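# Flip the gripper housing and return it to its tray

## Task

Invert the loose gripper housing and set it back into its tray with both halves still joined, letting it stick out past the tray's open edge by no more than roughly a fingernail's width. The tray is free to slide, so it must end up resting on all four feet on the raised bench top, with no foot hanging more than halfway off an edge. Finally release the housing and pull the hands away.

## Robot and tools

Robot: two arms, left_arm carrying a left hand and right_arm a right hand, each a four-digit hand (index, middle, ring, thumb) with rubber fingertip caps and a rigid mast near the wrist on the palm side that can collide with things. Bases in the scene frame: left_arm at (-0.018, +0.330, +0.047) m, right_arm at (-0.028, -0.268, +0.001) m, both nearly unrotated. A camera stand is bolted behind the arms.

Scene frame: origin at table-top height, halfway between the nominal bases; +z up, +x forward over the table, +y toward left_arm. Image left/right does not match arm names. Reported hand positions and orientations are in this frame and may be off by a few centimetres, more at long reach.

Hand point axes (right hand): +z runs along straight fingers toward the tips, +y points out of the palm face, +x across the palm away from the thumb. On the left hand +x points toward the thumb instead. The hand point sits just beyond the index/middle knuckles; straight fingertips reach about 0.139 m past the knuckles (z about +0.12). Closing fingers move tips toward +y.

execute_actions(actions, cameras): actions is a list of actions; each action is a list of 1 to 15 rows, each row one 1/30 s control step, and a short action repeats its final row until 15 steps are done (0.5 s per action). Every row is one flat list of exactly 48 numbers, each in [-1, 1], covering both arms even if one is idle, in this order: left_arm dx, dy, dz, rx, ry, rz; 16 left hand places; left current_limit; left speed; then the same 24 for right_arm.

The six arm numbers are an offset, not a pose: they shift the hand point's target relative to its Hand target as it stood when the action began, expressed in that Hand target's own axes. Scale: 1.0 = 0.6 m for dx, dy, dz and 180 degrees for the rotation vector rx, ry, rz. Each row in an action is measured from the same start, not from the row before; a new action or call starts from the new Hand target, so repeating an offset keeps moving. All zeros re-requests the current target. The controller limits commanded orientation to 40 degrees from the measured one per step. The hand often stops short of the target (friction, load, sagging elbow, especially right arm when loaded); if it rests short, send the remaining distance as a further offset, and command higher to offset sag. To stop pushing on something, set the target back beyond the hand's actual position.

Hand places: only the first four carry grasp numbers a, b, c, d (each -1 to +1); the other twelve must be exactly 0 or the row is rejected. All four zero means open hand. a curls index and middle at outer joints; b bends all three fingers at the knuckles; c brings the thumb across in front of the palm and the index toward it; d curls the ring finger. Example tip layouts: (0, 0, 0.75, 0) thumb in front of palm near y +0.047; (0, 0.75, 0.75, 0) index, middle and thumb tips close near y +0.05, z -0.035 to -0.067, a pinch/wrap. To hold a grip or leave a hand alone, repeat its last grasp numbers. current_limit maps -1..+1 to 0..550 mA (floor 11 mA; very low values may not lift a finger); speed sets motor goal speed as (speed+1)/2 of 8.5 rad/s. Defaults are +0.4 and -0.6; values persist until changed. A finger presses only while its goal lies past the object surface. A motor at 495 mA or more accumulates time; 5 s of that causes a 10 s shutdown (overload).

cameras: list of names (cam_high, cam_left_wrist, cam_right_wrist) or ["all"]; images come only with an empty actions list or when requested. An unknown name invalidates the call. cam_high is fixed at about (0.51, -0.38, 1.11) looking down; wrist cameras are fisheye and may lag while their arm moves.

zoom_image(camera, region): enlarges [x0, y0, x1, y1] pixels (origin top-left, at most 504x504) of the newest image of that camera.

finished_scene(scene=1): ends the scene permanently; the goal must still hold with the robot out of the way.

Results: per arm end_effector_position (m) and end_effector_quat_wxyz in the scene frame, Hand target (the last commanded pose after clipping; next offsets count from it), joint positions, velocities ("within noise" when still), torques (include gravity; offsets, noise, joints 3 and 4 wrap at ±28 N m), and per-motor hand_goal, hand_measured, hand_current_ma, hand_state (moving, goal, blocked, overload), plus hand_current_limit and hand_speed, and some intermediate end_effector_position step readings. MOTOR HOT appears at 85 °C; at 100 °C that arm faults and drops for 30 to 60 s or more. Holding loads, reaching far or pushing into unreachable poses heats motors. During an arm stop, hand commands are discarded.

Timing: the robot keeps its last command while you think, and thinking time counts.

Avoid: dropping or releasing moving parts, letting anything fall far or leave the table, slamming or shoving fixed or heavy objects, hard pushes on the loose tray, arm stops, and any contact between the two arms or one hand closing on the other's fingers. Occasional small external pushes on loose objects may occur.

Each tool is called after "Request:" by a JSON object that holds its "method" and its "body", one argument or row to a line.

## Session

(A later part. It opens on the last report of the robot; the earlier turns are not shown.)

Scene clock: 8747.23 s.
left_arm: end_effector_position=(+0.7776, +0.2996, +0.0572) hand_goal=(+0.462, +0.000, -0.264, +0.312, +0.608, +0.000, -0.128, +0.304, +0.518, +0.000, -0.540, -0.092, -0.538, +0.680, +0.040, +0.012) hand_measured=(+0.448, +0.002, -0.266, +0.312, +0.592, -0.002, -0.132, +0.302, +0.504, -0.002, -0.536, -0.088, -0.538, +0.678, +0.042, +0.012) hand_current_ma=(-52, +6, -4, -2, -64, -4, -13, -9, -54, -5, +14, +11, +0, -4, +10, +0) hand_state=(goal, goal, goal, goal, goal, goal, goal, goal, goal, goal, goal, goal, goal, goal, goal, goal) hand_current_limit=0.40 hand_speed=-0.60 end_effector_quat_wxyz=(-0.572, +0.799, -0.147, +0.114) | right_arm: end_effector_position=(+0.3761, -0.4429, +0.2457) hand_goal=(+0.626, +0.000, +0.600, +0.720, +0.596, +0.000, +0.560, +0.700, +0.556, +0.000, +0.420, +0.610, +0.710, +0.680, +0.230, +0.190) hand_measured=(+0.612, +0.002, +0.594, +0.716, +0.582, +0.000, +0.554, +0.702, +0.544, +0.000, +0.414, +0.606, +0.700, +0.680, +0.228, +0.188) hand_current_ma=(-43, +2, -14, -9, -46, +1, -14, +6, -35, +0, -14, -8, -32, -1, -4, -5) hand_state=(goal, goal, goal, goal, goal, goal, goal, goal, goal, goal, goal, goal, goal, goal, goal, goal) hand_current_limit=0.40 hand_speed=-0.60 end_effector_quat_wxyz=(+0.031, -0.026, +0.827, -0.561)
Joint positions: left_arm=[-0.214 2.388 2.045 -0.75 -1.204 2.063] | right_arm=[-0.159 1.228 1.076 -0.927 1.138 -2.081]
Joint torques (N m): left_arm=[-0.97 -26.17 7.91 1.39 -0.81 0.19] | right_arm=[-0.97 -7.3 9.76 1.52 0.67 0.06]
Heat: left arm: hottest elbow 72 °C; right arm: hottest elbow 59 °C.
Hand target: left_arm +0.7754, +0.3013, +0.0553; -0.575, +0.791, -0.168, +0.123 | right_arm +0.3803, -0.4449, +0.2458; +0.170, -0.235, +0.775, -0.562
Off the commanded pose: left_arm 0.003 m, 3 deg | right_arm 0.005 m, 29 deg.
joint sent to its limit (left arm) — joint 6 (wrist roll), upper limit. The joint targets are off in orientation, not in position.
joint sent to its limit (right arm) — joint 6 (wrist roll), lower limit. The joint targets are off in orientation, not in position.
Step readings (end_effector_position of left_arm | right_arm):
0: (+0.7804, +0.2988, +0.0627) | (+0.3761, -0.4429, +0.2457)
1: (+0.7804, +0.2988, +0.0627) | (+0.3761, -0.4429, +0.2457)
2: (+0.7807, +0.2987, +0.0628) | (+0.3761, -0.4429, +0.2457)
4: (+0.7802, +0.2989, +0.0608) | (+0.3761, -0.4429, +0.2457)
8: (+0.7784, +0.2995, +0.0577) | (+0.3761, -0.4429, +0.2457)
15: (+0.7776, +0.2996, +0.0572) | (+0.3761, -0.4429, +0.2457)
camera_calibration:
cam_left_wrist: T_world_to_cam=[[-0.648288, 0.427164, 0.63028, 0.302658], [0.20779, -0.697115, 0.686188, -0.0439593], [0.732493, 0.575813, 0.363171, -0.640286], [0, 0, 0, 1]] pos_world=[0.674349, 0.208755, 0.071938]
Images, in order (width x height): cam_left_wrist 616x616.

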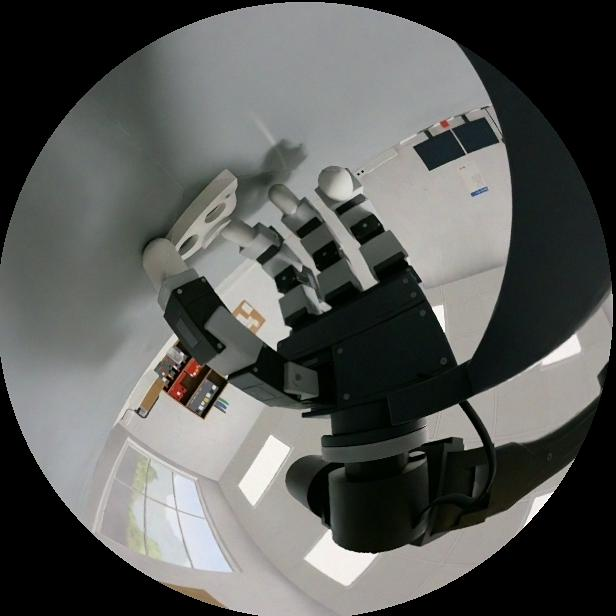

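Request:
{"method": "execute_actions", "body": {
  "actions": [
    [[-0.0233,-0.0065,0.0033,0,0,0,0.43,0.1,0.76,0.7,0,0,0,0,0,0,0,0,0,0,0,0,0.4,-0.6,0,0,0,0,0,0,0,0.1,0,0.1,0,0,0,0,0,0,0,0,0,0,0,0,0.4,-0.6]]
  ],
  "cameras": ["cam_left_wrist"]
}}

Request:
{"method": "zoom_image", "body": {
  "camera": "cam_left_wrist",
  "region": [110, 110, 290, 310]
}}

Scene clock: 8753.97 s.
left_arm: end_effector_position=(+0.7666, +0.3020, +0.0568) hand_goal=(+0.462, +0.000, -0.264, +0.312, +0.608, +0.000, -0.128, +0.304, +0.518, +0.000, -0.540, -0.092, -0.538, +0.680, +0.040, +0.012) hand_measured=(+0.448, +0.002, -0.266, +0.312, +0.592, -0.002, -0.132, +0.302, +0.504, -0.002, -0.536, -0.088, -0.516, +0.684, +0.038, +0.012) hand_current_ma=(-52, +6, -4, -2, -64, -4, -13, -9, -54, -5, +14, +11, +87, +18, -5, -4) hand_state=(goal, goal, goal, goal, goal, goal, goal, goal, goal, goal, goal, goal, blocked, goal, goal, goal) hand_current_limit=0.40 hand_speed=-0.60 end_effector_quat_wxyz=(-0.572, +0.799, -0.147, +0.114) | right_arm: end_effector_position=(+0.3761, -0.4429, +0.2457) hand_goal=(+0.626, +0.000, +0.600, +0.720, +0.596, +0.000, +0.560, +0.700, +0.556, +0.000, +0.420, +0.610, +0.710, +0.680, +0.230, +0.190) hand_measured=(+0.612, +0.002, +0.594, +0.716, +0.582, +0.000, +0.554, +0.702, +0.544, +0.000, +0.414, +0.606, +0.700, +0.680, +0.228, +0.188) hand_current_ma=(-43, +2, -14, -9, -46, +1, -14, +6, -35, +0, -14, -8, -32, -1, -4, -5) hand_state=(goal, goal, goal, goal, goal, goal, goal, goal, goal, goal, goal, goal, goal, goal, goal, goal) hand_current_limit=0.40 hand_speed=-0.60 end_effector_quat_wxyz=(+0.031, -0.026, +0.827, -0.561)
Joint positions: left_arm=[-0.214 2.354 1.98 -0.719 -1.202 2.063] | right_arm=[-0.159 1.228 1.076 -0.927 1.138 -2.081]
Joint torques (N m): left_arm=[-0.56 -25.52 7.95 1.13 -0.76 0.16] | right_arm=[-0.79 -7.24 9.76 1.47 0.68 0.07]
Heat: left arm: hottest elbow 72 °C; right arm: hottest elbow 59 °C.
Hand target: left_arm +0.7639, +0.3099, +0.0585; -0.575, +0.791, -0.168, +0.123 | right_arm +0.3803, -0.4449, +0.2458; +0.170, -0.235, +0.775, -0.562
Off the commanded pose: left_arm 0.008 m, 3 deg | right_arm 0.005 m, 29 deg.
joint sent to its limit (left arm) — joint 6 (wrist roll), upper limit. The joint targets are off in orientation, not in position.
joint sent to its limit (right arm) — joint 6 (wrist roll), lower limit. The joint targets are off in orientation, not in position.
Step readings (end_effector_position of left_arm | right_arm):
0: (+0.7776, +0.2996, +0.0572) | (+0.3761, -0.4429, +0.2457)
1: (+0.7775, +0.2997, +0.0570) | (+0.3761, -0.4429, +0.2457)
2: (+0.7767, +0.2998, +0.0570) | (+0.3761, -0.4429, +0.2457)
4: (+0.7734, +0.3004, +0.0569) | (+0.3761, -0.4429, +0.2457)
8: (+0.7673, +0.3016, +0.0568) | (+0.3761, -0.4429, +0.2457)
15: (+0.7665, +0.3020, +0.0567) | (+0.3761, -0.4429, +0.2457)
camera_calibration:
cam_left_wrist: T_world_to_cam=[[-0.648203, 0.428266, 0.62962, 0.294386], [0.207478, -0.696233, 0.687178, -0.0398232], [0.732657, 0.576062, 0.362444, -0.633537], [0, 0, 0, 1]] pos_world=[0.663249, 0.211155, 0.0716361]
Images, in order (width x height): cam_left_wrist 616x616.

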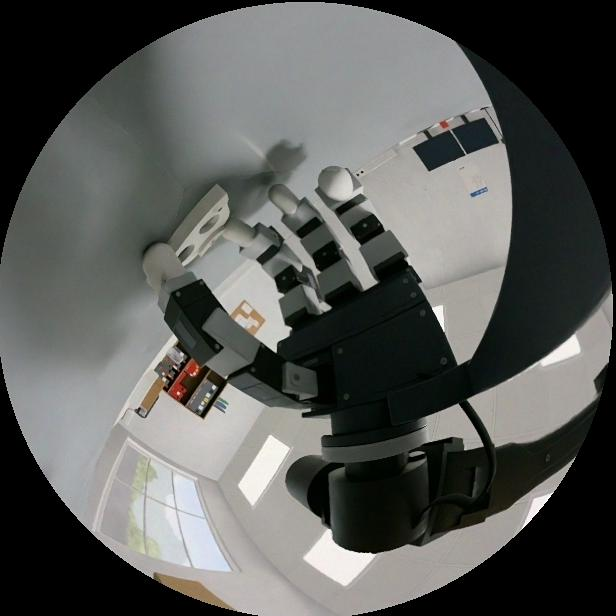

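Scaled by 2.520 from the camera's 616x616 image, which has a finer 880x880 frame.

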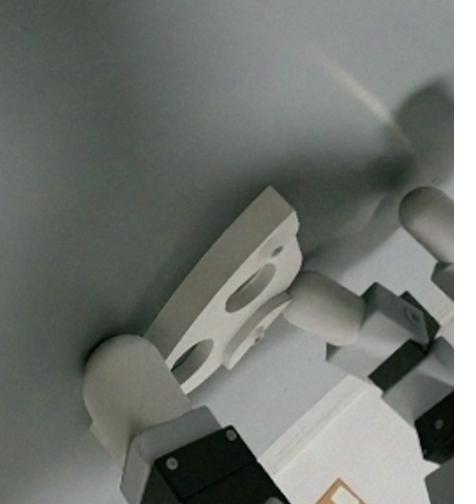

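Request:
{"method": "execute_actions", "body": {
  "actions": [
    [[0,-0.0095,-0.0031,0,0,0,0.43,0.16,0.76,0.7,0,0,0,0,0,0,0,0,0,0,0,0,0.4,-0.6,0,0,0,0,0,0,0,0.1,0,0.1,0,0,0,0,0,0,0,0,0,0,0,0,0.4,-0.6]],
    [[0,0,0,0,0,0,0.43,0.22,0.76,0.7,0,0,0,0,0,0,0,0,0,0,0,0,0.4,-0.6,0,0,0,0,0,0,0,0.1,0,0.1,0,0,0,0,0,0,0,0,0,0,0,0,0.4,-0.6]]
  ],
  "cameras": ["cam_left_wrist"]
}}

Request:
{"method": "zoom_image", "body": {
  "camera": "cam_left_wrist",
  "region": [110, 110, 290, 310]
}}

Scene clock: 8769.70 s.
left_arm: end_effector_position=(+0.7671, +0.3050, +0.0597) hand_goal=(+0.300, +0.000, -0.228, +0.336, +0.398, +0.000, -0.152, +0.304, +0.338, +0.000, -0.540, -0.068, -0.538, +0.680, +0.040, +0.036) hand_measured=(+0.328, +0.004, -0.224, +0.336, +0.394, -0.002, -0.148, +0.302, +0.336, -0.002, -0.536, -0.070, -0.536, +0.682, +0.048, +0.038) hand_current_ma=(+116, +10, +16, -1, -11, -4, +10, -9, -6, -5, +14, -7, +7, +9, +33, +10) hand_state=(blocked, goal, goal, goal, goal, goal, goal, goal, goal, goal, goal, goal, goal, goal, goal, goal) hand_current_limit=0.40 hand_speed=-0.60 end_effector_quat_wxyz=(-0.572, +0.799, -0.144, +0.114) | right_arm: end_effector_position=(+0.3761, -0.4429, +0.2457) hand_goal=(+0.626, +0.000, +0.600, +0.720, +0.596, +0.000, +0.560, +0.700, +0.556, +0.000, +0.420, +0.610, +0.710, +0.680, +0.230, +0.190) hand_measured=(+0.612, +0.002, +0.594, +0.716, +0.582, +0.000, +0.554, +0.702, +0.544, +0.000, +0.414, +0.606, +0.700, +0.680, +0.228, +0.188) hand_current_ma=(-43, +2, -14, -9, -46, +1, -14, +6, -35, +0, -14, -8, -32, -1, -4, -5) hand_state=(goal, goal, goal, goal, goal, goal, goal, goal, goal, goal, goal, goal, goal, goal, goal, goal) hand_current_limit=0.40 hand_speed=-0.60 end_effector_quat_wxyz=(+0.031, -0.026, +0.827, -0.561)
Joint positions: left_arm=[-0.21 2.35 1.98 -0.719 -1.203 2.063] | right_arm=[-0.159 1.228 1.076 -0.927 1.138 -2.081]
Joint torques (N m): left_arm=[-0.56 -26.05 8.08 0.51 -0.71 0.13] | right_arm=[-0.97 -7.47 9.77 1.52 0.67 0.07]
Heat: left arm: hottest elbow 69 °C; right arm: hottest elbow 59 °C.
Hand target: left_arm +0.7639, +0.3097, +0.0645; -0.575, +0.791, -0.168, +0.123 | right_arm +0.3803, -0.4449, +0.2458; +0.170, -0.235, +0.775, -0.562
Off the commanded pose: left_arm 0.007 m, 3 deg | right_arm 0.005 m, 29 deg.
joint sent to its limit (left arm) — joint 6 (wrist roll), upper limit. The joint targets are off in orientation, not in position.
joint sent to its limit (right arm) — joint 6 (wrist roll), lower limit. The joint targets are off in orientation, not in position.
Step readings (end_effector_position of left_arm | right_arm):
0: (+0.7666, +0.3020, +0.0568) | (+0.3761, -0.4429, +0.2457)
1: (+0.7666, +0.3020, +0.0568) | (+0.3761, -0.4429, +0.2457)
2: (+0.7666, +0.3020, +0.0571) | (+0.3761, -0.4429, +0.2457)
4: (+0.7668, +0.3030, +0.0584) | (+0.3761, -0.4429, +0.2457)
8: (+0.7668, +0.3048, +0.0583) | (+0.3761, -0.4429, +0.2457)
15: (+0.7668, +0.3048, +0.0583) | (+0.3761, -0.4429, +0.2457)
16: (+0.7668, +0.3048, +0.0583) | (+0.3761, -0.4429, +0.2457)
17: (+0.7668, +0.3049, +0.0584) | (+0.3761, -0.4429, +0.2457)
19: (+0.7670, +0.3048, +0.0598) | (+0.3761, -0.4429, +0.2457)
23: (+0.7671, +0.3050, +0.0597) | (+0.3761, -0.4429, +0.2457)
30: (+0.7671, +0.3050, +0.0597) | (+0.3761, -0.4429, +0.2457)
camera_calibration:
cam_left_wrist: T_world_to_cam=[[-0.652407, 0.425564, 0.627104, 0.295774], [0.207814, -0.695287, 0.688033, -0.0404747], [0.72882, 0.579199, 0.365172, -0.634956], [0, 0, 0, 1]] pos_world=[0.664145, 0.213753, 0.0742346]
Images, in order (width x height): cam_left_wrist 616x616.

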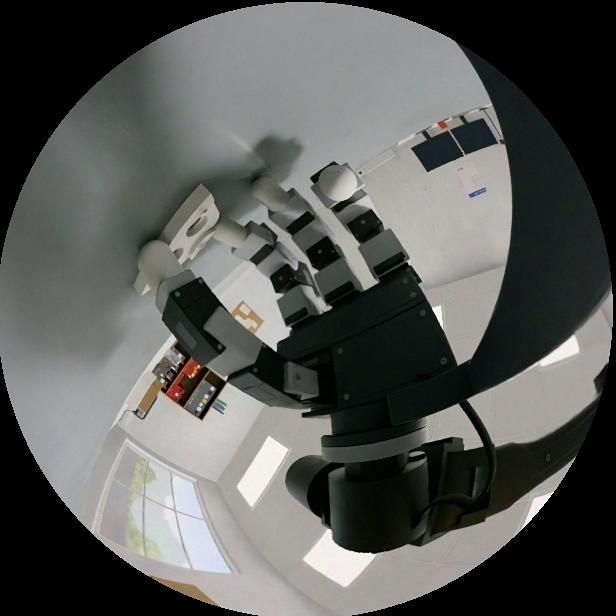

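Scaled by 2.520 from the camera's 616x616 image, which has a finer 880x880 frame.

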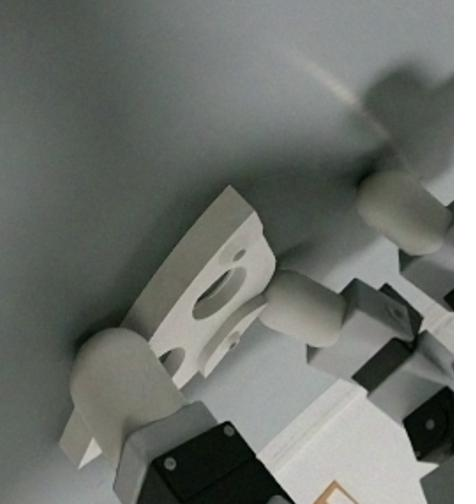

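Request:
{"method": "execute_actions", "body": {
  "actions": [
    [[0,0,0,0,0,0,0.43,0.27,0.76,0.7,0,0,0,0,0,0,0,0,0,0,0,0,0.4,-0.6,0,0,0,0,0,0,0,0.1,0,0.1,0,0,0,0,0,0,0,0,0,0,0,0,0.4,-0.6]],
    [[0,0,0,0,0,0,0.43,0.31,0.76,0.7,0,0,0,0,0,0,0,0,0,0,0,0,0.4,-0.6,0,0,0,0,0,0,0,0.1,0,0.1,0,0,0,0,0,0,0,0,0,0,0,0,0.4,-0.6]]
  ],
  "cameras": ["cam_left_wrist"]
}}

Request:
{"method": "zoom_image", "body": {
  "camera": "cam_left_wrist",
  "region": [110, 110, 290, 310]
}}

Scene clock: 8777.10 s.
left_arm: end_effector_position=(+0.7674, +0.3078, +0.0616) hand_goal=(+0.178, +0.000, -0.202, +0.354, +0.240, +0.000, -0.170, +0.304, +0.204, +0.000, -0.540, -0.050, -0.538, +0.680, +0.040, +0.054) hand_measured=(+0.256, +0.004, -0.182, +0.360, +0.238, -0.002, -0.166, +0.302, +0.204, -0.002, -0.536, -0.052, -0.538, +0.682, +0.058, +0.062) hand_current_ma=(+371, +10, +73, +22, -6, -4, +15, -9, -2, -5, +14, -7, +2, +9, +90, +39) hand_state=(blocked, goal, goal, goal, goal, goal, goal, goal, goal, goal, goal, goal, goal, goal, goal, goal) hand_current_limit=0.40 hand_speed=-0.60 end_effector_quat_wxyz=(-0.573, +0.799, -0.142, +0.114) | right_arm: end_effector_position=(+0.3761, -0.4429, +0.2457) hand_goal=(+0.626, +0.000, +0.600, +0.720, +0.596, +0.000, +0.560, +0.700, +0.556, +0.000, +0.420, +0.610, +0.710, +0.680, +0.230, +0.190) hand_measured=(+0.612, +0.002, +0.594, +0.716, +0.582, +0.000, +0.554, +0.702, +0.544, +0.000, +0.414, +0.606, +0.700, +0.680, +0.228, +0.188) hand_current_ma=(-43, +2, -14, -9, -46, +1, -14, +6, -35, +0, -14, -8, -32, -1, -4, -5) hand_state=(goal, goal, goal, goal, goal, goal, goal, goal, goal, goal, goal, goal, goal, goal, goal, goal) hand_current_limit=0.40 hand_speed=-0.60 end_effector_quat_wxyz=(+0.031, -0.026, +0.827, -0.561)
Joint positions: left_arm=[-0.207 2.348 1.98 -0.719 -1.204 2.063] | right_arm=[-0.159 1.228 1.076 -0.927 1.138 -2.081]
Joint torques (N m): left_arm=[-1.03 -25.93 8.18 0.66 -0.67 0.21] | right_arm=[-0.91 -7.59 9.85 1.55 0.67 0.06]
Heat: left arm: hottest elbow 68 °C; right arm: hottest elbow 59 °C.
Hand target: left_arm +0.7639, +0.3097, +0.0645; -0.575, +0.791, -0.168, +0.123 | right_arm +0.3803, -0.4449, +0.2458; +0.170, -0.235, +0.775, -0.562
Off the commanded pose: left_arm 0.005 m, 3 deg | right_arm 0.005 m, 29 deg.
joint sent to its limit (left arm) — joint 6 (wrist roll), upper limit. The joint targets are off in orientation, not in position.
joint sent to its limit (right arm) — joint 6 (wrist roll), lower limit. The joint targets are off in orientation, not in position.
Step readings (end_effector_position of left_arm | right_arm):
0: (+0.7671, +0.3050, +0.0597) | (+0.3761, -0.4429, +0.2457)
1: (+0.7671, +0.3050, +0.0597) | (+0.3761, -0.4429, +0.2457)
2: (+0.7671, +0.3051, +0.0598) | (+0.3761, -0.4429, +0.2457)
4: (+0.7672, +0.3060, +0.0607) | (+0.3761, -0.4429, +0.2457)
8: (+0.7672, +0.3066, +0.0607) | (+0.3761, -0.4429, +0.2457)
15: (+0.7672, +0.3066, +0.0607) | (+0.3761, -0.4429, +0.2457)
16: (+0.7672, +0.3066, +0.0607) | (+0.3761, -0.4429, +0.2457)
17: (+0.7672, +0.3066, +0.0607) | (+0.3761, -0.4429, +0.2457)
19: (+0.7674, +0.3072, +0.0616) | (+0.3761, -0.4429, +0.2457)
23: (+0.7674, +0.3078, +0.0616) | (+0.3761, -0.4429, +0.2457)
30: (+0.7674, +0.3078, +0.0616) | (+0.3761, -0.4429, +0.2457)
camera_calibration:
cam_left_wrist: T_world_to_cam=[[-0.655616, 0.422689, 0.625701, 0.297], [0.208803, -0.694842, 0.688183, -0.0407961], [0.725651, 0.581832, 0.367291, -0.635987], [0, 0, 0, 1]] pos_world=[0.664741, 0.216152, 0.0758345]
Images, in order (width x height): cam_left_wrist 616x616.

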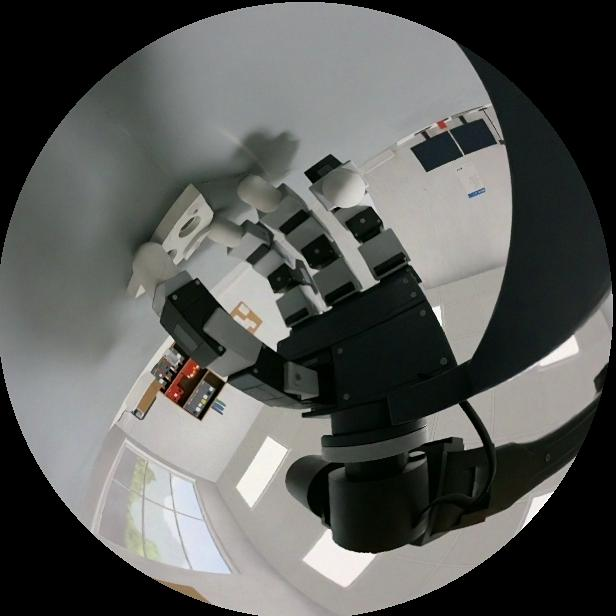

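Scaled by 2.520 from the camera's 616x616 image, which has a finer 880x880 frame.

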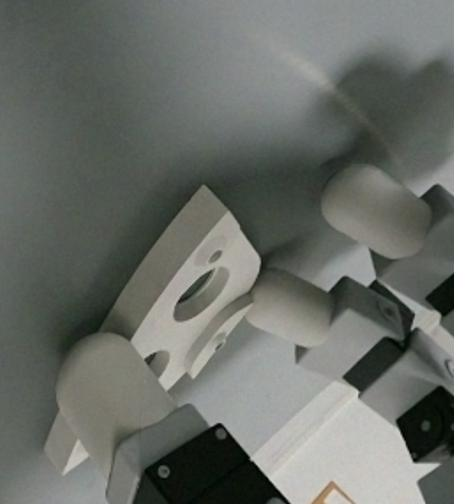

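Request:
{"method": "execute_actions", "body": {
  "actions": [
    [[0,0,0,0,0,0,0.43,0.33,0.76,0.7,0,0,0,0,0,0,0,0,0,0,0,0,0.4,-0.6,0,0,0,0,0,0,0,0.1,0,0.1,0,0,0,0,0,0,0,0,0,0,0,0,0.4,-0.6]],
    [[0,-0.0158,-0.0051,0,0,0,0.43,0.33,0.76,0.7,0,0,0,0,0,0,0,0,0,0,0,0,0.4,-0.6,0,0,0,0,0,0,0,0.1,0,0.1,0,0,0,0,0,0,0,0,0,0,0,0,0.4,-0.6]],
    [[0,-0.0158,-0.0051,0,0,0,0.43,0.33,0.76,0.7,0,0,0,0,0,0,0,0,0,0,0,0,0.4,-0.6,0,0,0,0,0,0,0,0.1,0,0.1,0,0,0,0,0,0,0,0,0,0,0,0,0.4,-0.6]]
  ],
  "cameras": ["cam_left_wrist"]
}}

Request:
{"method": "zoom_image", "body": {
  "camera": "cam_left_wrist",
  "region": [110, 110, 290, 310]
}}

Scene clock: 8786.17 s.
left_arm: end_effector_position=(+0.7622, +0.3090, +0.0688) hand_goal=(+0.152, +0.000, -0.196, +0.358, +0.206, +0.000, -0.174, +0.304, +0.174, +0.000, -0.540, -0.046, -0.538, +0.680, +0.040, +0.058) hand_measured=(+0.164, +0.004, -0.182, +0.366, +0.204, -0.002, -0.170, +0.302, +0.174, -0.002, -0.536, -0.048, -0.538, +0.682, +0.048, +0.064) hand_current_ma=(+46, +10, +52, +26, -4, -4, +17, -9, -1, -5, +14, -7, -2, +8, +41, +25) hand_state=(goal, goal, goal, goal, goal, goal, goal, goal, goal, goal, goal, goal, goal, goal, goal, goal) hand_current_limit=0.40 hand_speed=-0.60 end_effector_quat_wxyz=(-0.573, +0.799, -0.148, +0.106) | right_arm: end_effector_position=(+0.3761, -0.4429, +0.2457) hand_goal=(+0.626, +0.000, +0.600, +0.720, +0.596, +0.000, +0.560, +0.700, +0.556, +0.000, +0.420, +0.610, +0.710, +0.680, +0.230, +0.190) hand_measured=(+0.612, +0.002, +0.594, +0.716, +0.582, +0.000, +0.554, +0.702, +0.544, +0.000, +0.414, +0.606, +0.700, +0.680, +0.228, +0.188) hand_current_ma=(-43, +2, -14, -9, -46, +1, -14, +6, -35, +0, -14, -8, -32, -1, -4, -5) hand_state=(goal, goal, goal, goal, goal, goal, goal, goal, goal, goal, goal, goal, goal, goal, goal, goal) hand_current_limit=0.40 hand_speed=-0.60 end_effector_quat_wxyz=(+0.031, -0.026, +0.827, -0.561)
Joint positions: left_arm=[-0.206 2.334 1.98 -0.753 -1.203 2.063] | right_arm=[-0.159 1.228 1.076 -0.927 1.138 -2.081]
Joint torques (N m): left_arm=[-0.67 -27.22 9.35 0.54 -0.69 0.17] | right_arm=[-0.91 -7.71 9.73 1.55 0.67 0.08]
Heat: left arm: hottest elbow 67 °C; right arm: hottest elbow 59 °C.
Hand target: left_arm +0.7639, +0.3097, +0.0843; -0.575, +0.791, -0.168, +0.123 | right_arm +0.3803, -0.4449, +0.2458; +0.170, -0.235, +0.775, -0.562
Off the commanded pose: left_arm 0.016 m, 3 deg | right_arm 0.005 m, 29 deg.
joint sent to its limit (left arm) — joint 6 (wrist roll), upper limit. The joint targets are off in orientation, not in position.
joint sent to its limit (right arm) — joint 6 (wrist roll), lower limit. The joint targets are off in orientation, not in position.
Step readings (end_effector_position of left_arm | right_arm):
0: (+0.7674, +0.3078, +0.0616) | (+0.3761, -0.4429, +0.2457)
1: (+0.7674, +0.3078, +0.0616) | (+0.3761, -0.4429, +0.2457)
2: (+0.7674, +0.3078, +0.0616) | (+0.3761, -0.4429, +0.2457)
4: (+0.7674, +0.3078, +0.0619) | (+0.3761, -0.4429, +0.2457)
8: (+0.7674, +0.3081, +0.0619) | (+0.3761, -0.4429, +0.2457)
15: (+0.7674, +0.3081, +0.0619) | (+0.3761, -0.4429, +0.2457)
16: (+0.7674, +0.3081, +0.0619) | (+0.3761, -0.4429, +0.2457)
17: (+0.7675, +0.3081, +0.0622) | (+0.3761, -0.4429, +0.2457)
19: (+0.7670, +0.3082, +0.0625) | (+0.3761, -0.4429, +0.2457)
23: (+0.7655, +0.3085, +0.0627) | (+0.3761, -0.4429, +0.2457)
30: (+0.7650, +0.3086, +0.0630) | (+0.3761, -0.4429, +0.2457)
31: (+0.7649, +0.3086, +0.0630) | (+0.3761, -0.4429, +0.2457)
32: (+0.7647, +0.3086, +0.0631) | (+0.3761, -0.4429, +0.2457)
34: (+0.7637, +0.3088, +0.0638) | (+0.3761, -0.4429, +0.2457)
38: (+0.7625, +0.3090, +0.0668) | (+0.3761, -0.4429, +0.2457)
45: (+0.7622, +0.3090, +0.0688) | (+0.3761, -0.4429, +0.2457)
camera_calibration:
cam_left_wrist: T_world_to_cam=[[-0.642896, 0.420892, 0.639949, 0.278596], [0.222409, -0.696917, 0.681793, -0.0531466], [0.732952, 0.580652, 0.354435, -0.639885], [0, 0, 0, 1]] pos_world=[0.659934, 0.217253, 0.0847458]
Images, in order (width x height): cam_left_wrist 616x616.

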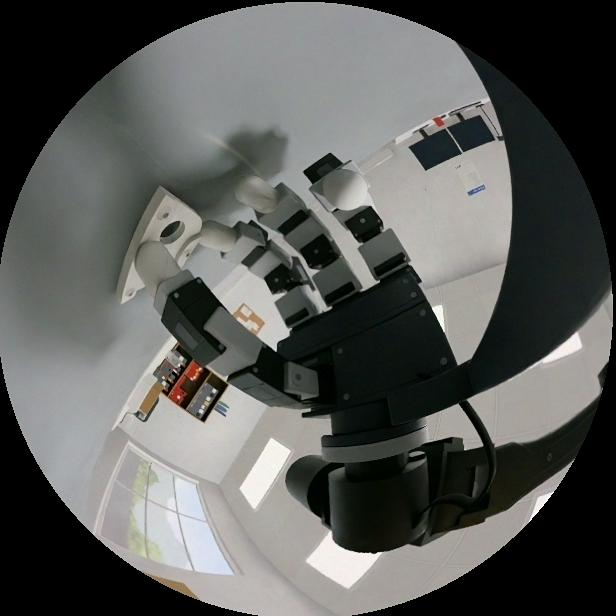

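Scaled by 2.520 from the camera's 616x616 image, which has a finer 880x880 frame.

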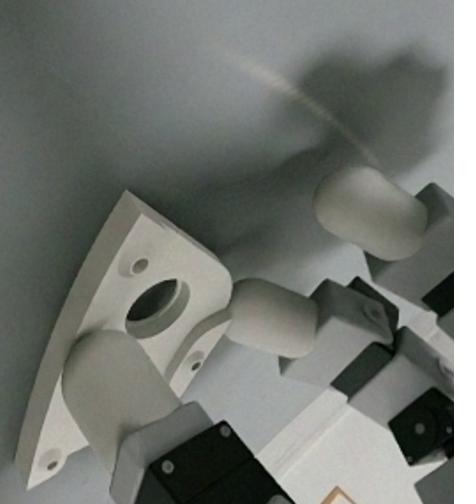

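Request:
{"method": "execute_actions", "body": {
  "actions": [
    [[0,0,0,0,0,0,0.43,0.2,0.76,0.7,0,0,0,0,0,0,0,0,0,0,0,0,0.4,-0.6,0,0,0,0,0,0,0,0.1,0,0.1,0,0,0,0,0,0,0,0,0,0,0,0,0.4,-0.6]],
    [[0,-0.0158,-0.0051,0,0,0,0.43,0.08,0.76,0.7,0,0,0,0,0,0,0,0,0,0,0,0,0.4,-0.6,0,0,0,0,0,0,0,0.1,0,0.1,0,0,0,0,0,0,0,0,0,0,0,0,0.4,-0.6]]
  ],
  "cameras": ["cam_left_wrist"]
}}

Request:
{"method": "zoom_image", "body": {
  "camera": "cam_left_wrist",
  "region": [110, 110, 290, 310]
}}

Scene clock: 8792.93 s.
left_arm: end_effector_position=(+0.7588, +0.3092, +0.0697) hand_goal=(+0.490, +0.000, -0.270, +0.308, +0.642, +0.000, -0.124, +0.304, +0.548, +0.000, -0.540, -0.096, -0.538, +0.680, +0.040, +0.008) hand_measured=(+0.474, +0.004, -0.266, +0.312, +0.626, -0.002, -0.128, +0.302, +0.534, -0.002, -0.536, -0.092, -0.538, +0.682, +0.042, +0.010) hand_current_ma=(-64, +10, +11, +11, -69, -4, -13, -9, -59, -5, +14, +11, +1, +8, +5, +11) hand_state=(goal, goal, goal, goal, goal, goal, goal, goal, goal, goal, goal, goal, goal, goal, goal, goal) hand_current_limit=0.40 hand_speed=-0.60 end_effector_quat_wxyz=(-0.572, +0.800, -0.153, +0.100) | right_arm: end_effector_position=(+0.3761, -0.4429, +0.2457) hand_goal=(+0.626, +0.000, +0.600, +0.720, +0.596, +0.000, +0.560, +0.700, +0.556, +0.000, +0.420, +0.610, +0.710, +0.680, +0.230, +0.190) hand_measured=(+0.612, +0.002, +0.594, +0.716, +0.582, +0.000, +0.554, +0.702, +0.544, +0.000, +0.414, +0.606, +0.700, +0.680, +0.228, +0.188) hand_current_ma=(-43, +2, -14, -9, -46, +1, -14, +6, -35, +0, -14, -8, -32, -1, -4, -5) hand_state=(goal, goal, goal, goal, goal, goal, goal, goal, goal, goal, goal, goal, goal, goal, goal, goal) hand_current_limit=0.40 hand_speed=-0.60 end_effector_quat_wxyz=(+0.031, -0.026, +0.827, -0.561)
Joint positions: left_arm=[-0.206 2.33 1.98 -0.772 -1.2 2.063] | right_arm=[-0.159 1.228 1.076 -0.927 1.138 -2.081]
Joint torques (N m): left_arm=[-1.08 -27.28 9.95 0.64 -0.95 0.19] | right_arm=[-0.91 -7.53 9.69 1.52 0.65 0.08]
Heat: left arm: hottest elbow 67 °C; right arm: hottest elbow 59 °C.
Hand target: left_arm +0.7639, +0.3098, +0.0942; -0.575, +0.791, -0.168, +0.123 | right_arm +0.3803, -0.4449, +0.2458; +0.170, -0.235, +0.775, -0.562
Off the commanded pose: left_arm 0.025 m, 3 deg | right_arm 0.005 m, 29 deg.
joint sent to its limit (left arm) — joint 6 (wrist roll), upper limit. The joint targets are off in orientation, not in position.
joint sent to its limit (right arm) — joint 6 (wrist roll), lower limit. The joint targets are off in orientation, not in position.
Step readings (end_effector_position of left_arm | right_arm):
0: (+0.7622, +0.3090, +0.0688) | (+0.3761, -0.4429, +0.2457)
1: (+0.7622, +0.3090, +0.0688) | (+0.3761, -0.4429, +0.2457)
2: (+0.7623, +0.3088, +0.0686) | (+0.3761, -0.4429, +0.2457)
4: (+0.7622, +0.3087, +0.0685) | (+0.3761, -0.4429, +0.2457)
8: (+0.7620, +0.3088, +0.0684) | (+0.3761, -0.4429, +0.2457)
15: (+0.7620, +0.3088, +0.0684) | (+0.3761, -0.4429, +0.2457)
16: (+0.7620, +0.3088, +0.0684) | (+0.3761, -0.4429, +0.2457)
17: (+0.7616, +0.3087, +0.0681) | (+0.3761, -0.4429, +0.2457)
19: (+0.7605, +0.3089, +0.0677) | (+0.3761, -0.4429, +0.2457)
23: (+0.7593, +0.3091, +0.0686) | (+0.3761, -0.4429, +0.2457)
30: (+0.7589, +0.3092, +0.0698) | (+0.3761, -0.4429, +0.2457)
camera_calibration:
cam_left_wrist: T_world_to_cam=[[-0.631832, 0.4215, 0.650482, 0.266317], [0.232534, -0.697484, 0.677823, -0.0600883], [0.739403, 0.57953, 0.342679, -0.641585], [0, 0, 0, 1]] pos_world=[0.65663, 0.217654, 0.0873523]
Images, in order (width x height): cam_left_wrist 616x616.

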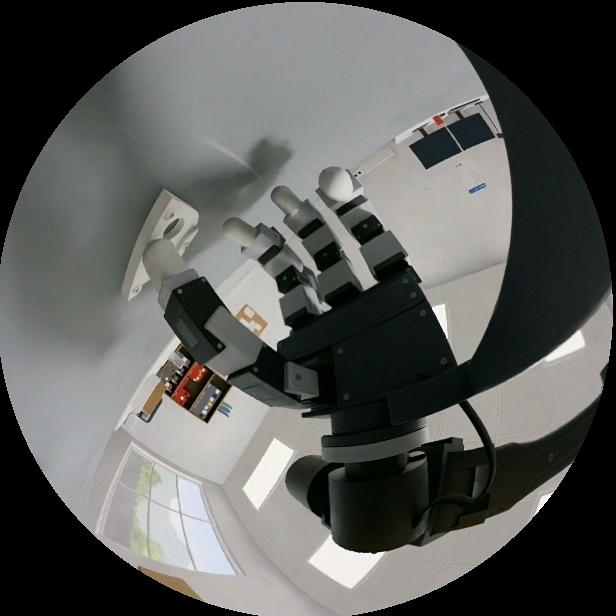

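Scaled by 2.520 from the camera's 616x616 image, which has a finer 880x880 frame.

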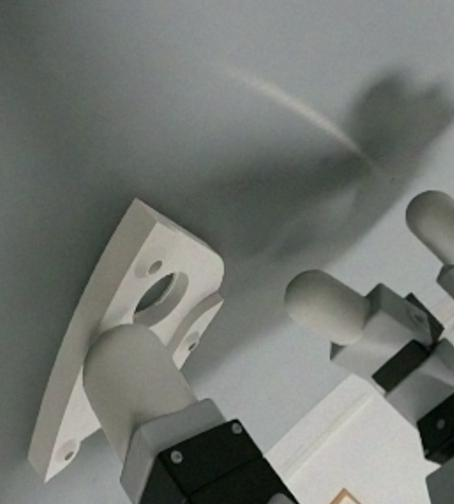

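Request:
{"method": "execute_actions", "body": {
  "actions": [
    [[0.0173,0.0158,-0.027,0,0,0,0.43,0.08,0.76,0.7,0,0,0,0,0,0,0,0,0,0,0,0,0.4,-0.6,0,0,0,0,0,0,0,0.1,0,0.1,0,0,0,0,0,0,0,0,0,0,0,0,0.4,-0.6]],
    [[0,0.02,0.0065,0,0,0,0.43,0.08,0.76,0.7,0,0,0,0,0,0,0,0,0,0,0,0,0.4,-0.6,0,0,0,0,0,0,0,0.1,0,0.1,0,0,0,0,0,0,0,0,0,0,0,0,0.4,-0.6]]
  ],
  "cameras": ["cam_left_wrist"]
}}

Request:
{"method": "zoom_image", "body": {
  "camera": "cam_left_wrist",
  "region": [110, 110, 290, 310]
}}

Scene clock: 8807.67 s.
left_arm: end_effector_position=(+0.7588, +0.2922, +0.0705) hand_goal=(+0.490, +0.000, -0.270, +0.308, +0.642, +0.000, -0.124, +0.304, +0.548, +0.000, -0.540, -0.096, -0.538, +0.680, +0.040, +0.008) hand_measured=(+0.474, +0.004, -0.266, +0.312, +0.626, -0.002, -0.128, +0.302, +0.534, -0.002, -0.536, -0.092, -0.538, +0.682, +0.042, +0.010) hand_current_ma=(-63, +10, +11, +11, -69, -4, -13, -9, -59, -5, +14, +11, +1, +8, +5, +11) hand_state=(goal, goal, goal, goal, goal, goal, goal, goal, goal, goal, goal, goal, goal, goal, goal, goal) hand_current_limit=0.40 hand_speed=-0.60 end_effector_quat_wxyz=(-0.572, +0.797, -0.160, +0.107) | right_arm: end_effector_position=(+0.3761, -0.4429, +0.2457) hand_goal=(+0.626, +0.000, +0.600, +0.720, +0.596, +0.000, +0.560, +0.700, +0.556, +0.000, +0.420, +0.610, +0.710, +0.680, +0.230, +0.190) hand_measured=(+0.612, +0.002, +0.594, +0.716, +0.582, +0.000, +0.554, +0.702, +0.544, +0.000, +0.414, +0.606, +0.700, +0.680, +0.228, +0.188) hand_current_ma=(-43, +2, -14, -9, -46, +1, -14, +6, -35, +0, -14, -8, -32, -1, -4, -5) hand_state=(goal, goal, goal, goal, goal, goal, goal, goal, goal, goal, goal, goal, goal, goal, goal, goal) hand_current_limit=0.40 hand_speed=-0.60 end_effector_quat_wxyz=(+0.031, -0.026, +0.827, -0.561)
Joint positions: left_arm=[-0.229 2.33 1.98 -0.769 -1.204 2.063] | right_arm=[-0.159 1.228 1.076 -0.927 1.138 -2.081]
Joint torques (N m): left_arm=[-0.67 -24.7 10.18 1.63 -1.1 0.18] | right_arm=[-0.79 -7.24 9.77 1.62 0.68 0.08]
Heat: left arm: hottest elbow 67 °C; right arm: hottest elbow 59 °C.
Hand target: left_arm +0.7660, +0.2889, +0.0776; -0.575, +0.791, -0.168, +0.123 | right_arm +0.3803, -0.4449, +0.2458; +0.170, -0.235, +0.775, -0.562
Off the commanded pose: left_arm 0.011 m, 2 deg | right_arm 0.005 m, 29 deg.
joint sent to its limit (left arm) — joint 6 (wrist roll), upper limit. The joint targets still meet the commanded pose.
joint sent to its limit (right arm) — joint 6 (wrist roll), lower limit. The joint targets are off in orientation, not in position.
Step readings (end_effector_position of left_arm | right_arm):
0: (+0.7588, +0.3092, +0.0697) | (+0.3761, -0.4429, +0.2457)
1: (+0.7588, +0.3092, +0.0697) | (+0.3761, -0.4429, +0.2457)
2: (+0.7588, +0.3092, +0.0697) | (+0.3761, -0.4429, +0.2457)
4: (+0.7587, +0.3061, +0.0699) | (+0.3761, -0.4429, +0.2457)
8: (+0.7585, +0.3023, +0.0701) | (+0.3761, -0.4429, +0.2457)
15: (+0.7582, +0.2962, +0.0702) | (+0.3761, -0.4429, +0.2457)
16: (+0.7581, +0.2947, +0.0702) | (+0.3761, -0.4429, +0.2457)
17: (+0.7581, +0.2938, +0.0702) | (+0.3761, -0.4429, +0.2457)
19: (+0.7580, +0.2926, +0.0702) | (+0.3761, -0.4429, +0.2457)
23: (+0.7583, +0.2923, +0.0703) | (+0.3761, -0.4429, +0.2457)
30: (+0.7587, +0.2922, +0.0704) | (+0.3761, -0.4429, +0.2457)
camera_calibration:
cam_left_wrist: T_world_to_cam=[[-0.625782, 0.432938, 0.648815, 0.265258], [0.214957, -0.703883, 0.67701, -0.0572128], [0.749793, 0.563128, 0.347415, -0.635332], [0, 0, 0, 1]] pos_world=[0.65466, 0.202662, 0.0873542]
Images, in order (width x height): cam_left_wrist 616x616.

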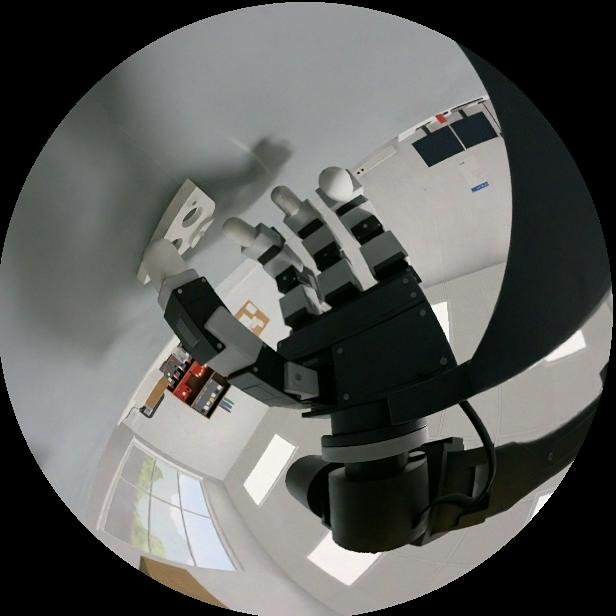

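Scaled by 2.520 from the camera's 616x616 image, which has a finer 880x880 frame.

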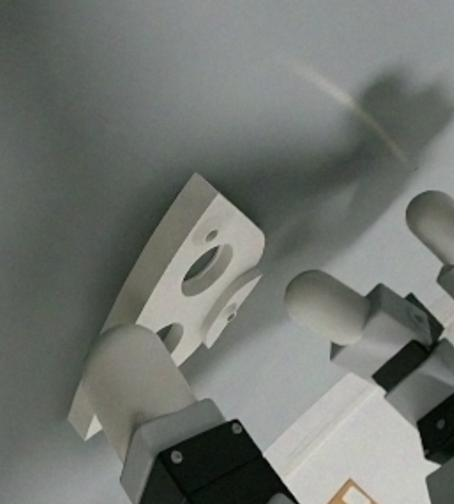

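Request:
{"method": "execute_actions", "body": {
  "actions": [
    [[0.0066,0.0325,0.0079,0,0,0,0.43,0.08,0.76,0.7,0,0,0,0,0,0,0,0,0,0,0,0,0.4,-0.6,0,0,0,0,0,0,0,0.1,0,0.1,0,0,0,0,0,0,0,0,0,0,0,0,0.4,-0.6]]
  ],
  "cameras": ["cam_left_wrist"]
}}

Request:
{"method": "zoom_image", "body": {
  "camera": "cam_left_wrist",
  "region": [110, 110, 290, 310]
}}

Scene clock: 8815.20 s.
left_arm: end_effector_position=(+0.7633, +0.2913, +0.0643) hand_goal=(+0.490, +0.000, -0.270, +0.308, +0.642, +0.000, -0.124, +0.304, +0.548, +0.000, -0.540, -0.096, -0.538, +0.680, +0.040, +0.008) hand_measured=(+0.474, +0.004, -0.266, +0.312, +0.626, -0.002, -0.128, +0.302, +0.534, -0.002, -0.536, -0.092, -0.538, +0.682, +0.042, +0.010) hand_current_ma=(-63, +10, +11, +11, -69, -4, -13, -9, -58, -5, +14, +11, +1, +7, +5, +11) hand_state=(goal, goal, goal, goal, goal, goal, goal, goal, goal, goal, goal, goal, goal, goal, goal, goal) hand_current_limit=0.40 hand_speed=-0.60 end_effector_quat_wxyz=(-0.572, +0.797, -0.155, +0.114) | right_arm: end_effector_position=(+0.3761, -0.4429, +0.2457) hand_goal=(+0.626, +0.000, +0.600, +0.720, +0.596, +0.000, +0.560, +0.700, +0.556, +0.000, +0.420, +0.610, +0.710, +0.680, +0.230, +0.190) hand_measured=(+0.612, +0.002, +0.594, +0.716, +0.582, +0.000, +0.554, +0.702, +0.544, +0.000, +0.414, +0.606, +0.700, +0.680, +0.228, +0.188) hand_current_ma=(-43, +2, -14, -9, -46, +1, -14, +6, -35, +0, -14, -8, -32, -1, -4, -5) hand_state=(goal, goal, goal, goal, goal, goal, goal, goal, goal, goal, goal, goal, goal, goal, goal, goal) hand_current_limit=0.40 hand_speed=-0.60 end_effector_quat_wxyz=(+0.031, -0.026, +0.827, -0.561)
Joint positions: left_arm=[-0.229 2.342 1.98 -0.74 -1.204 2.063] | right_arm=[-0.159 1.228 1.076 -0.927 1.138 -2.081]
Joint torques (N m): left_arm=[-0.91 -23.88 10.36 1.52 -1.04 0.24] | right_arm=[-1.2 -7.47 9.87 1.42 0.67 0.07]
Heat: left arm: hottest elbow 67 °C; right arm: hottest elbow 59 °C.
Hand target: left_arm +0.7690, +0.2859, +0.0578; -0.575, +0.791, -0.168, +0.123 | right_arm +0.3803, -0.4449, +0.2458; +0.170, -0.235, +0.775, -0.562
Off the commanded pose: left_arm 0.010 m, 2 deg | right_arm 0.005 m, 29 deg.
joint sent to its limit (left arm) — joint 6 (wrist roll), upper limit. The joint targets still meet the commanded pose.
joint sent to its limit (right arm) — joint 6 (wrist roll), lower limit. The joint targets are off in orientation, not in position.
Step readings (end_effector_position of left_arm | right_arm):
0: (+0.7588, +0.2922, +0.0705) | (+0.3761, -0.4429, +0.2457)
1: (+0.7589, +0.2921, +0.0705) | (+0.3761, -0.4429, +0.2457)
2: (+0.7595, +0.2920, +0.0707) | (+0.3761, -0.4429, +0.2457)
4: (+0.7612, +0.2917, +0.0715) | (+0.3761, -0.4429, +0.2457)
8: (+0.7636, +0.2912, +0.0717) | (+0.3761, -0.4429, +0.2457)
15: (+0.7636, +0.2912, +0.0666) | (+0.3761, -0.4429, +0.2457)
camera_calibration:
cam_left_wrist: T_world_to_cam=[[-0.637021, 0.43475, 0.636551, 0.281298], [0.203442, -0.701683, 0.682827, -0.0468515], [0.743516, 0.564476, 0.35854, -0.632322], [0, 0, 0, 1]] pos_world=[0.658865, 0.201761, 0.0796441]
Images, in order (width x height): cam_left_wrist 616x616.

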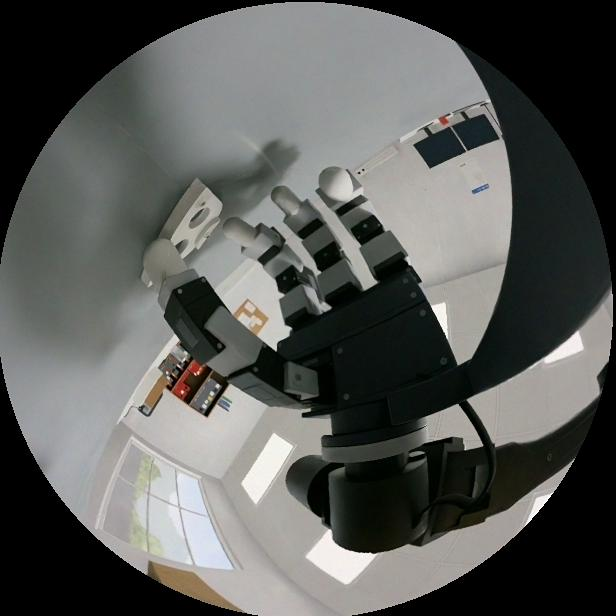

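Scaled by 2.520 from the camera's 616x616 image, which has a finer 880x880 frame.

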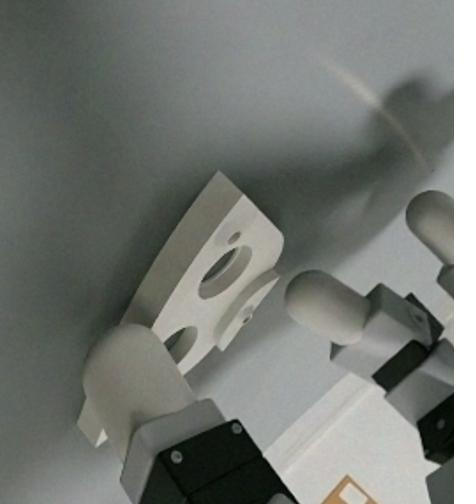

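Request:
{"method": "execute_actions", "body": {
  "actions": [
    [[0,0.0158,0.0051,0,0,0,0.43,0.08,0.76,0.7,0,0,0,0,0,0,0,0,0,0,0,0,0.4,-0.6,0,0,0,0,0,0,0,0.1,0,0.1,0,0,0,0,0,0,0,0,0,0,0,0,0.4,-0.6]]
  ],
  "cameras": ["cam_left_wrist"]
}}

Request:
{"method": "zoom_image", "body": {
  "camera": "cam_left_wrist",
  "region": [110, 110, 290, 310]
}}

Scene clock: 8819.60 s.
left_arm: end_effector_position=(+0.7655, +0.2908, +0.0582) hand_goal=(+0.490, +0.000, -0.270, +0.308, +0.642, +0.000, -0.124, +0.304, +0.548, +0.000, -0.540, -0.096, -0.538, +0.680, +0.040, +0.008) hand_measured=(+0.474, +0.004, -0.266, +0.312, +0.626, -0.002, -0.128, +0.302, +0.534, -0.002, -0.536, -0.092, -0.540, +0.682, +0.042, +0.010) hand_current_ma=(-63, +9, +11, +11, -69, -4, -13, -9, -58, -5, +14, +11, -5, +5, +5, +9) hand_state=(goal, goal, goal, goal, goal, goal, goal, goal, goal, goal, goal, goal, goal, goal, goal, goal) hand_current_limit=0.40 hand_speed=-0.60 end_effector_quat_wxyz=(-0.572, +0.797, -0.153, +0.117) | right_arm: end_effector_position=(+0.3761, -0.4429, +0.2457) hand_goal=(+0.626, +0.000, +0.600, +0.720, +0.596, +0.000, +0.560, +0.700, +0.556, +0.000, +0.420, +0.610, +0.710, +0.680, +0.230, +0.190) hand_measured=(+0.612, +0.002, +0.594, +0.716, +0.582, +0.000, +0.554, +0.702, +0.544, +0.000, +0.414, +0.606, +0.700, +0.680, +0.228, +0.188) hand_current_ma=(-43, +2, -14, -9, -46, +1, -14, +6, -35, +0, -14, -8, -32, -1, -4, -5) hand_state=(goal, goal, goal, goal, goal, goal, goal, goal, goal, goal, goal, goal, goal, goal, goal, goal) hand_current_limit=0.40 hand_speed=-0.60 end_effector_quat_wxyz=(+0.031, -0.026, +0.827, -0.561)
Joint positions: left_arm=[-0.229 2.352 1.98 -0.722 -1.204 2.063] | right_arm=[-0.159 1.228 1.076 -0.927 1.138 -2.081]
Joint torques (N m): left_arm=[-1.55 -23.24 9.8 1.54 -0.98 0.16] | right_arm=[-0.91 -7.53 9.7 1.54 0.66 0.09]
Heat: left arm: hottest elbow 67 °C; right arm: hottest elbow 59 °C.
Hand target: left_arm +0.7690, +0.2858, +0.0479; -0.575, +0.791, -0.168, +0.123 | right_arm +0.3803, -0.4449, +0.2458; +0.170, -0.235, +0.775, -0.562
Off the commanded pose: left_arm 0.012 m, 2 deg | right_arm 0.005 m, 29 deg.
joint sent to its limit (left arm) — joint 6 (wrist roll), upper limit. The joint targets still meet the commanded pose.
joint sent to its limit (right arm) — joint 6 (wrist roll), lower limit. The joint targets are off in orientation, not in position.
Step readings (end_effector_position of left_arm | right_arm):
0: (+0.7633, +0.2913, +0.0643) | (+0.3761, -0.4429, +0.2457)
1: (+0.7634, +0.2913, +0.0643) | (+0.3761, -0.4429, +0.2457)
2: (+0.7636, +0.2912, +0.0641) | (+0.3761, -0.4429, +0.2457)
4: (+0.7647, +0.2910, +0.0641) | (+0.3761, -0.4429, +0.2457)
8: (+0.7658, +0.2907, +0.0624) | (+0.3761, -0.4429, +0.2457)
15: (+0.7655, +0.2908, +0.0582) | (+0.3761, -0.4429, +0.2457)
camera_calibration:
cam_left_wrist: T_world_to_cam=[[-0.641563, 0.435729, 0.631298, 0.290311], [0.19857, -0.700604, 0.685364, -0.0403233], [0.740923, 0.565061, 0.362958, -0.630035], [0, 0, 0, 1]] pos_world=[0.661068, 0.201261, 0.0730396]
Images, in order (width x height): cam_left_wrist 616x616.

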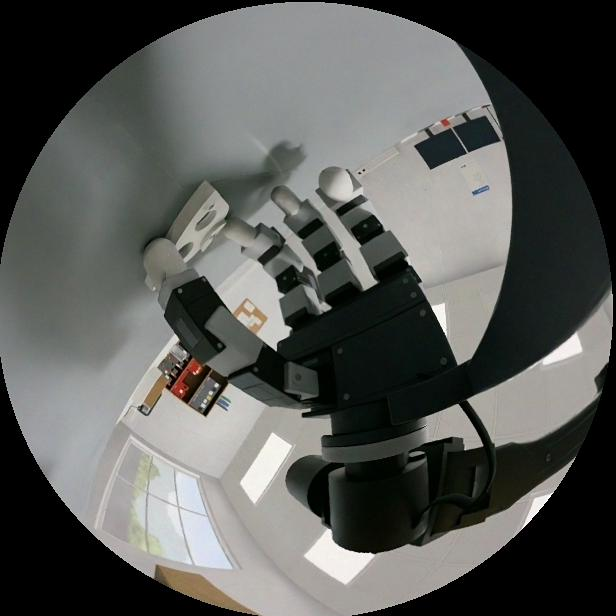

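Scaled by 2.520 from the camera's 616x616 image, which has a finer 880x880 frame.

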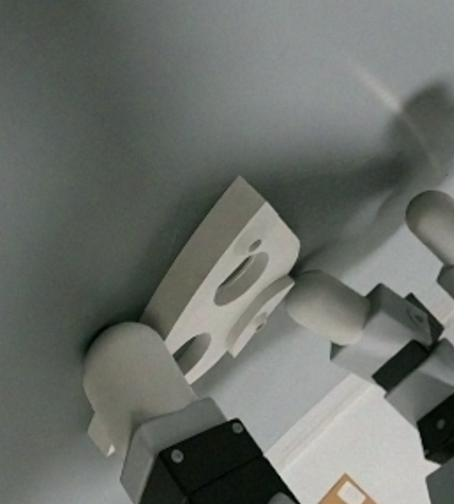

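Request:
{"method": "execute_actions", "body": {
  "actions": [
    [[0,-0.0127,-0.0041,0,0,0,0.43,0.16,0.76,0.7,0,0,0,0,0,0,0,0,0,0,0,0,0.4,-0.6,0,0,0,0,0,0,0,0.1,0,0.1,0,0,0,0,0,0,0,0,0,0,0,0,0.4,-0.6]],
    [[0,0,0,0,0,0,0.43,0.22,0.76,0.7,0,0,0,0,0,0,0,0,0,0,0,0,0.4,-0.6,0,0,0,0,0,0,0,0.1,0,0.1,0,0,0,0,0,0,0,0,0,0,0,0,0.4,-0.6]]
  ],
  "cameras": ["cam_left_wrist"]
}}

Request:
{"method": "zoom_image", "body": {
  "camera": "cam_left_wrist",
  "region": [110, 110, 290, 310]
}}

Scene clock: 8831.60 s.
left_arm: end_effector_position=(+0.7653, +0.2918, +0.0590) hand_goal=(+0.300, +0.000, -0.228, +0.336, +0.398, +0.000, -0.152, +0.304, +0.338, +0.000, -0.540, -0.068, -0.538, +0.680, +0.040, +0.036) hand_measured=(+0.326, +0.004, -0.226, +0.334, +0.394, -0.002, -0.148, +0.302, +0.336, -0.002, -0.536, -0.070, -0.540, +0.682, +0.044, +0.036) hand_current_ma=(+114, +14, +6, -8, -12, -4, +11, -9, -6, -5, +14, -7, -5, +5, +16, +2) hand_state=(blocked, goal, goal, goal, goal, goal, goal, goal, goal, goal, goal, goal, goal, goal, goal, goal) hand_current_limit=0.40 hand_speed=-0.60 end_effector_quat_wxyz=(-0.575, +0.796, -0.151, +0.116) | right_arm: end_effector_position=(+0.3761, -0.4429, +0.2457) hand_goal=(+0.626, +0.000, +0.600, +0.720, +0.596, +0.000, +0.560, +0.700, +0.556, +0.000, +0.420, +0.610, +0.710, +0.680, +0.230, +0.190) hand_measured=(+0.612, +0.002, +0.594, +0.716, +0.582, +0.000, +0.554, +0.702, +0.544, +0.000, +0.414, +0.606, +0.700, +0.680, +0.228, +0.188) hand_current_ma=(-43, +2, -14, -9, -46, +1, -14, +6, -35, +0, -14, -8, -32, -1, -4, -5) hand_state=(goal, goal, goal, goal, goal, goal, goal, goal, goal, goal, goal, goal, goal, goal, goal, goal) hand_current_limit=0.40 hand_speed=-0.60 end_effector_quat_wxyz=(+0.031, -0.026, +0.827, -0.561)
Joint positions: left_arm=[-0.229 2.352 1.98 -0.722 -1.211 2.063] | right_arm=[-0.159 1.228 1.076 -0.927 1.138 -2.081]
Joint torques (N m): left_arm=[-1.73 -24.29 10.22 0.79 -0.74 0.17] | right_arm=[-0.97 -7.53 9.81 1.54 0.68 0.07]
Heat: left arm: hottest elbow 67 °C; right arm: hottest elbow 59 °C.
Hand target: left_arm +0.7690, +0.2858, +0.0559; -0.575, +0.791, -0.168, +0.123 | right_arm +0.3803, -0.4449, +0.2458; +0.170, -0.235, +0.775, -0.562
Off the commanded pose: left_arm 0.008 m, 2 deg | right_arm 0.005 m, 29 deg.
joint sent to its limit (left arm) — joint 6 (wrist roll), upper limit. The joint targets still meet the commanded pose.
joint sent to its limit (right arm) — joint 6 (wrist roll), lower limit. The joint targets are off in orientation, not in position.
Step readings (end_effector_position of left_arm | right_arm):
0: (+0.7655, +0.2908, +0.0582) | (+0.3761, -0.4429, +0.2457)
1: (+0.7655, +0.2908, +0.0582) | (+0.3761, -0.4429, +0.2457)
2: (+0.7655, +0.2909, +0.0583) | (+0.3761, -0.4429, +0.2457)
4: (+0.7654, +0.2913, +0.0586) | (+0.3761, -0.4429, +0.2457)
8: (+0.7654, +0.2913, +0.0586) | (+0.3761, -0.4429, +0.2457)
15: (+0.7654, +0.2913, +0.0586) | (+0.3761, -0.4429, +0.2457)
16: (+0.7654, +0.2913, +0.0586) | (+0.3761, -0.4429, +0.2457)
17: (+0.7654, +0.2915, +0.0588) | (+0.3761, -0.4429, +0.2457)
19: (+0.7654, +0.2918, +0.0590) | (+0.3761, -0.4429, +0.2457)
23: (+0.7653, +0.2918, +0.0590) | (+0.3761, -0.4429, +0.2457)
30: (+0.7653, +0.2918, +0.0590) | (+0.3761, -0.4429, +0.2457)
camera_calibration:
cam_left_wrist: T_world_to_cam=[[-0.643774, 0.429879, 0.633055, 0.29245], [0.199947, -0.70405, 0.681421, -0.0398304], [0.738631, 0.565258, 0.367296, -0.62931], [0, 0, 0, 1]] pos_world=[0.661064, 0.201962, 0.0731473]
Images, in order (width x height): cam_left_wrist 616x616.

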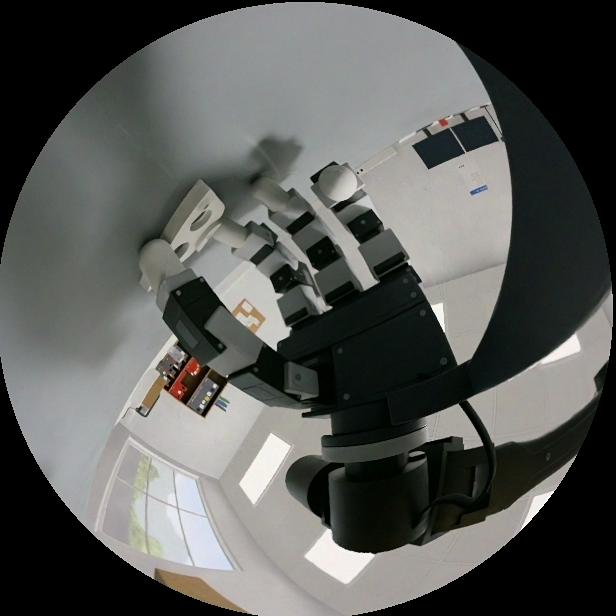

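Scaled by 2.520 from the camera's 616x616 image, which has a finer 880x880 frame.

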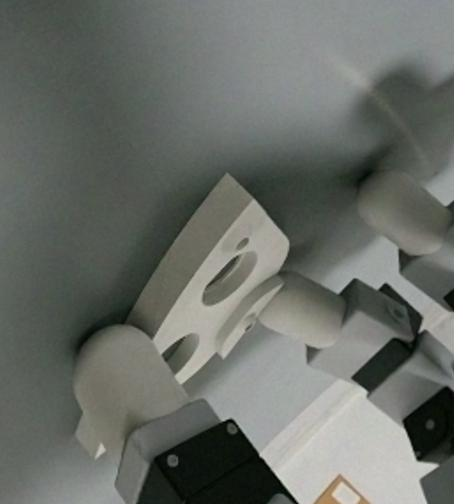

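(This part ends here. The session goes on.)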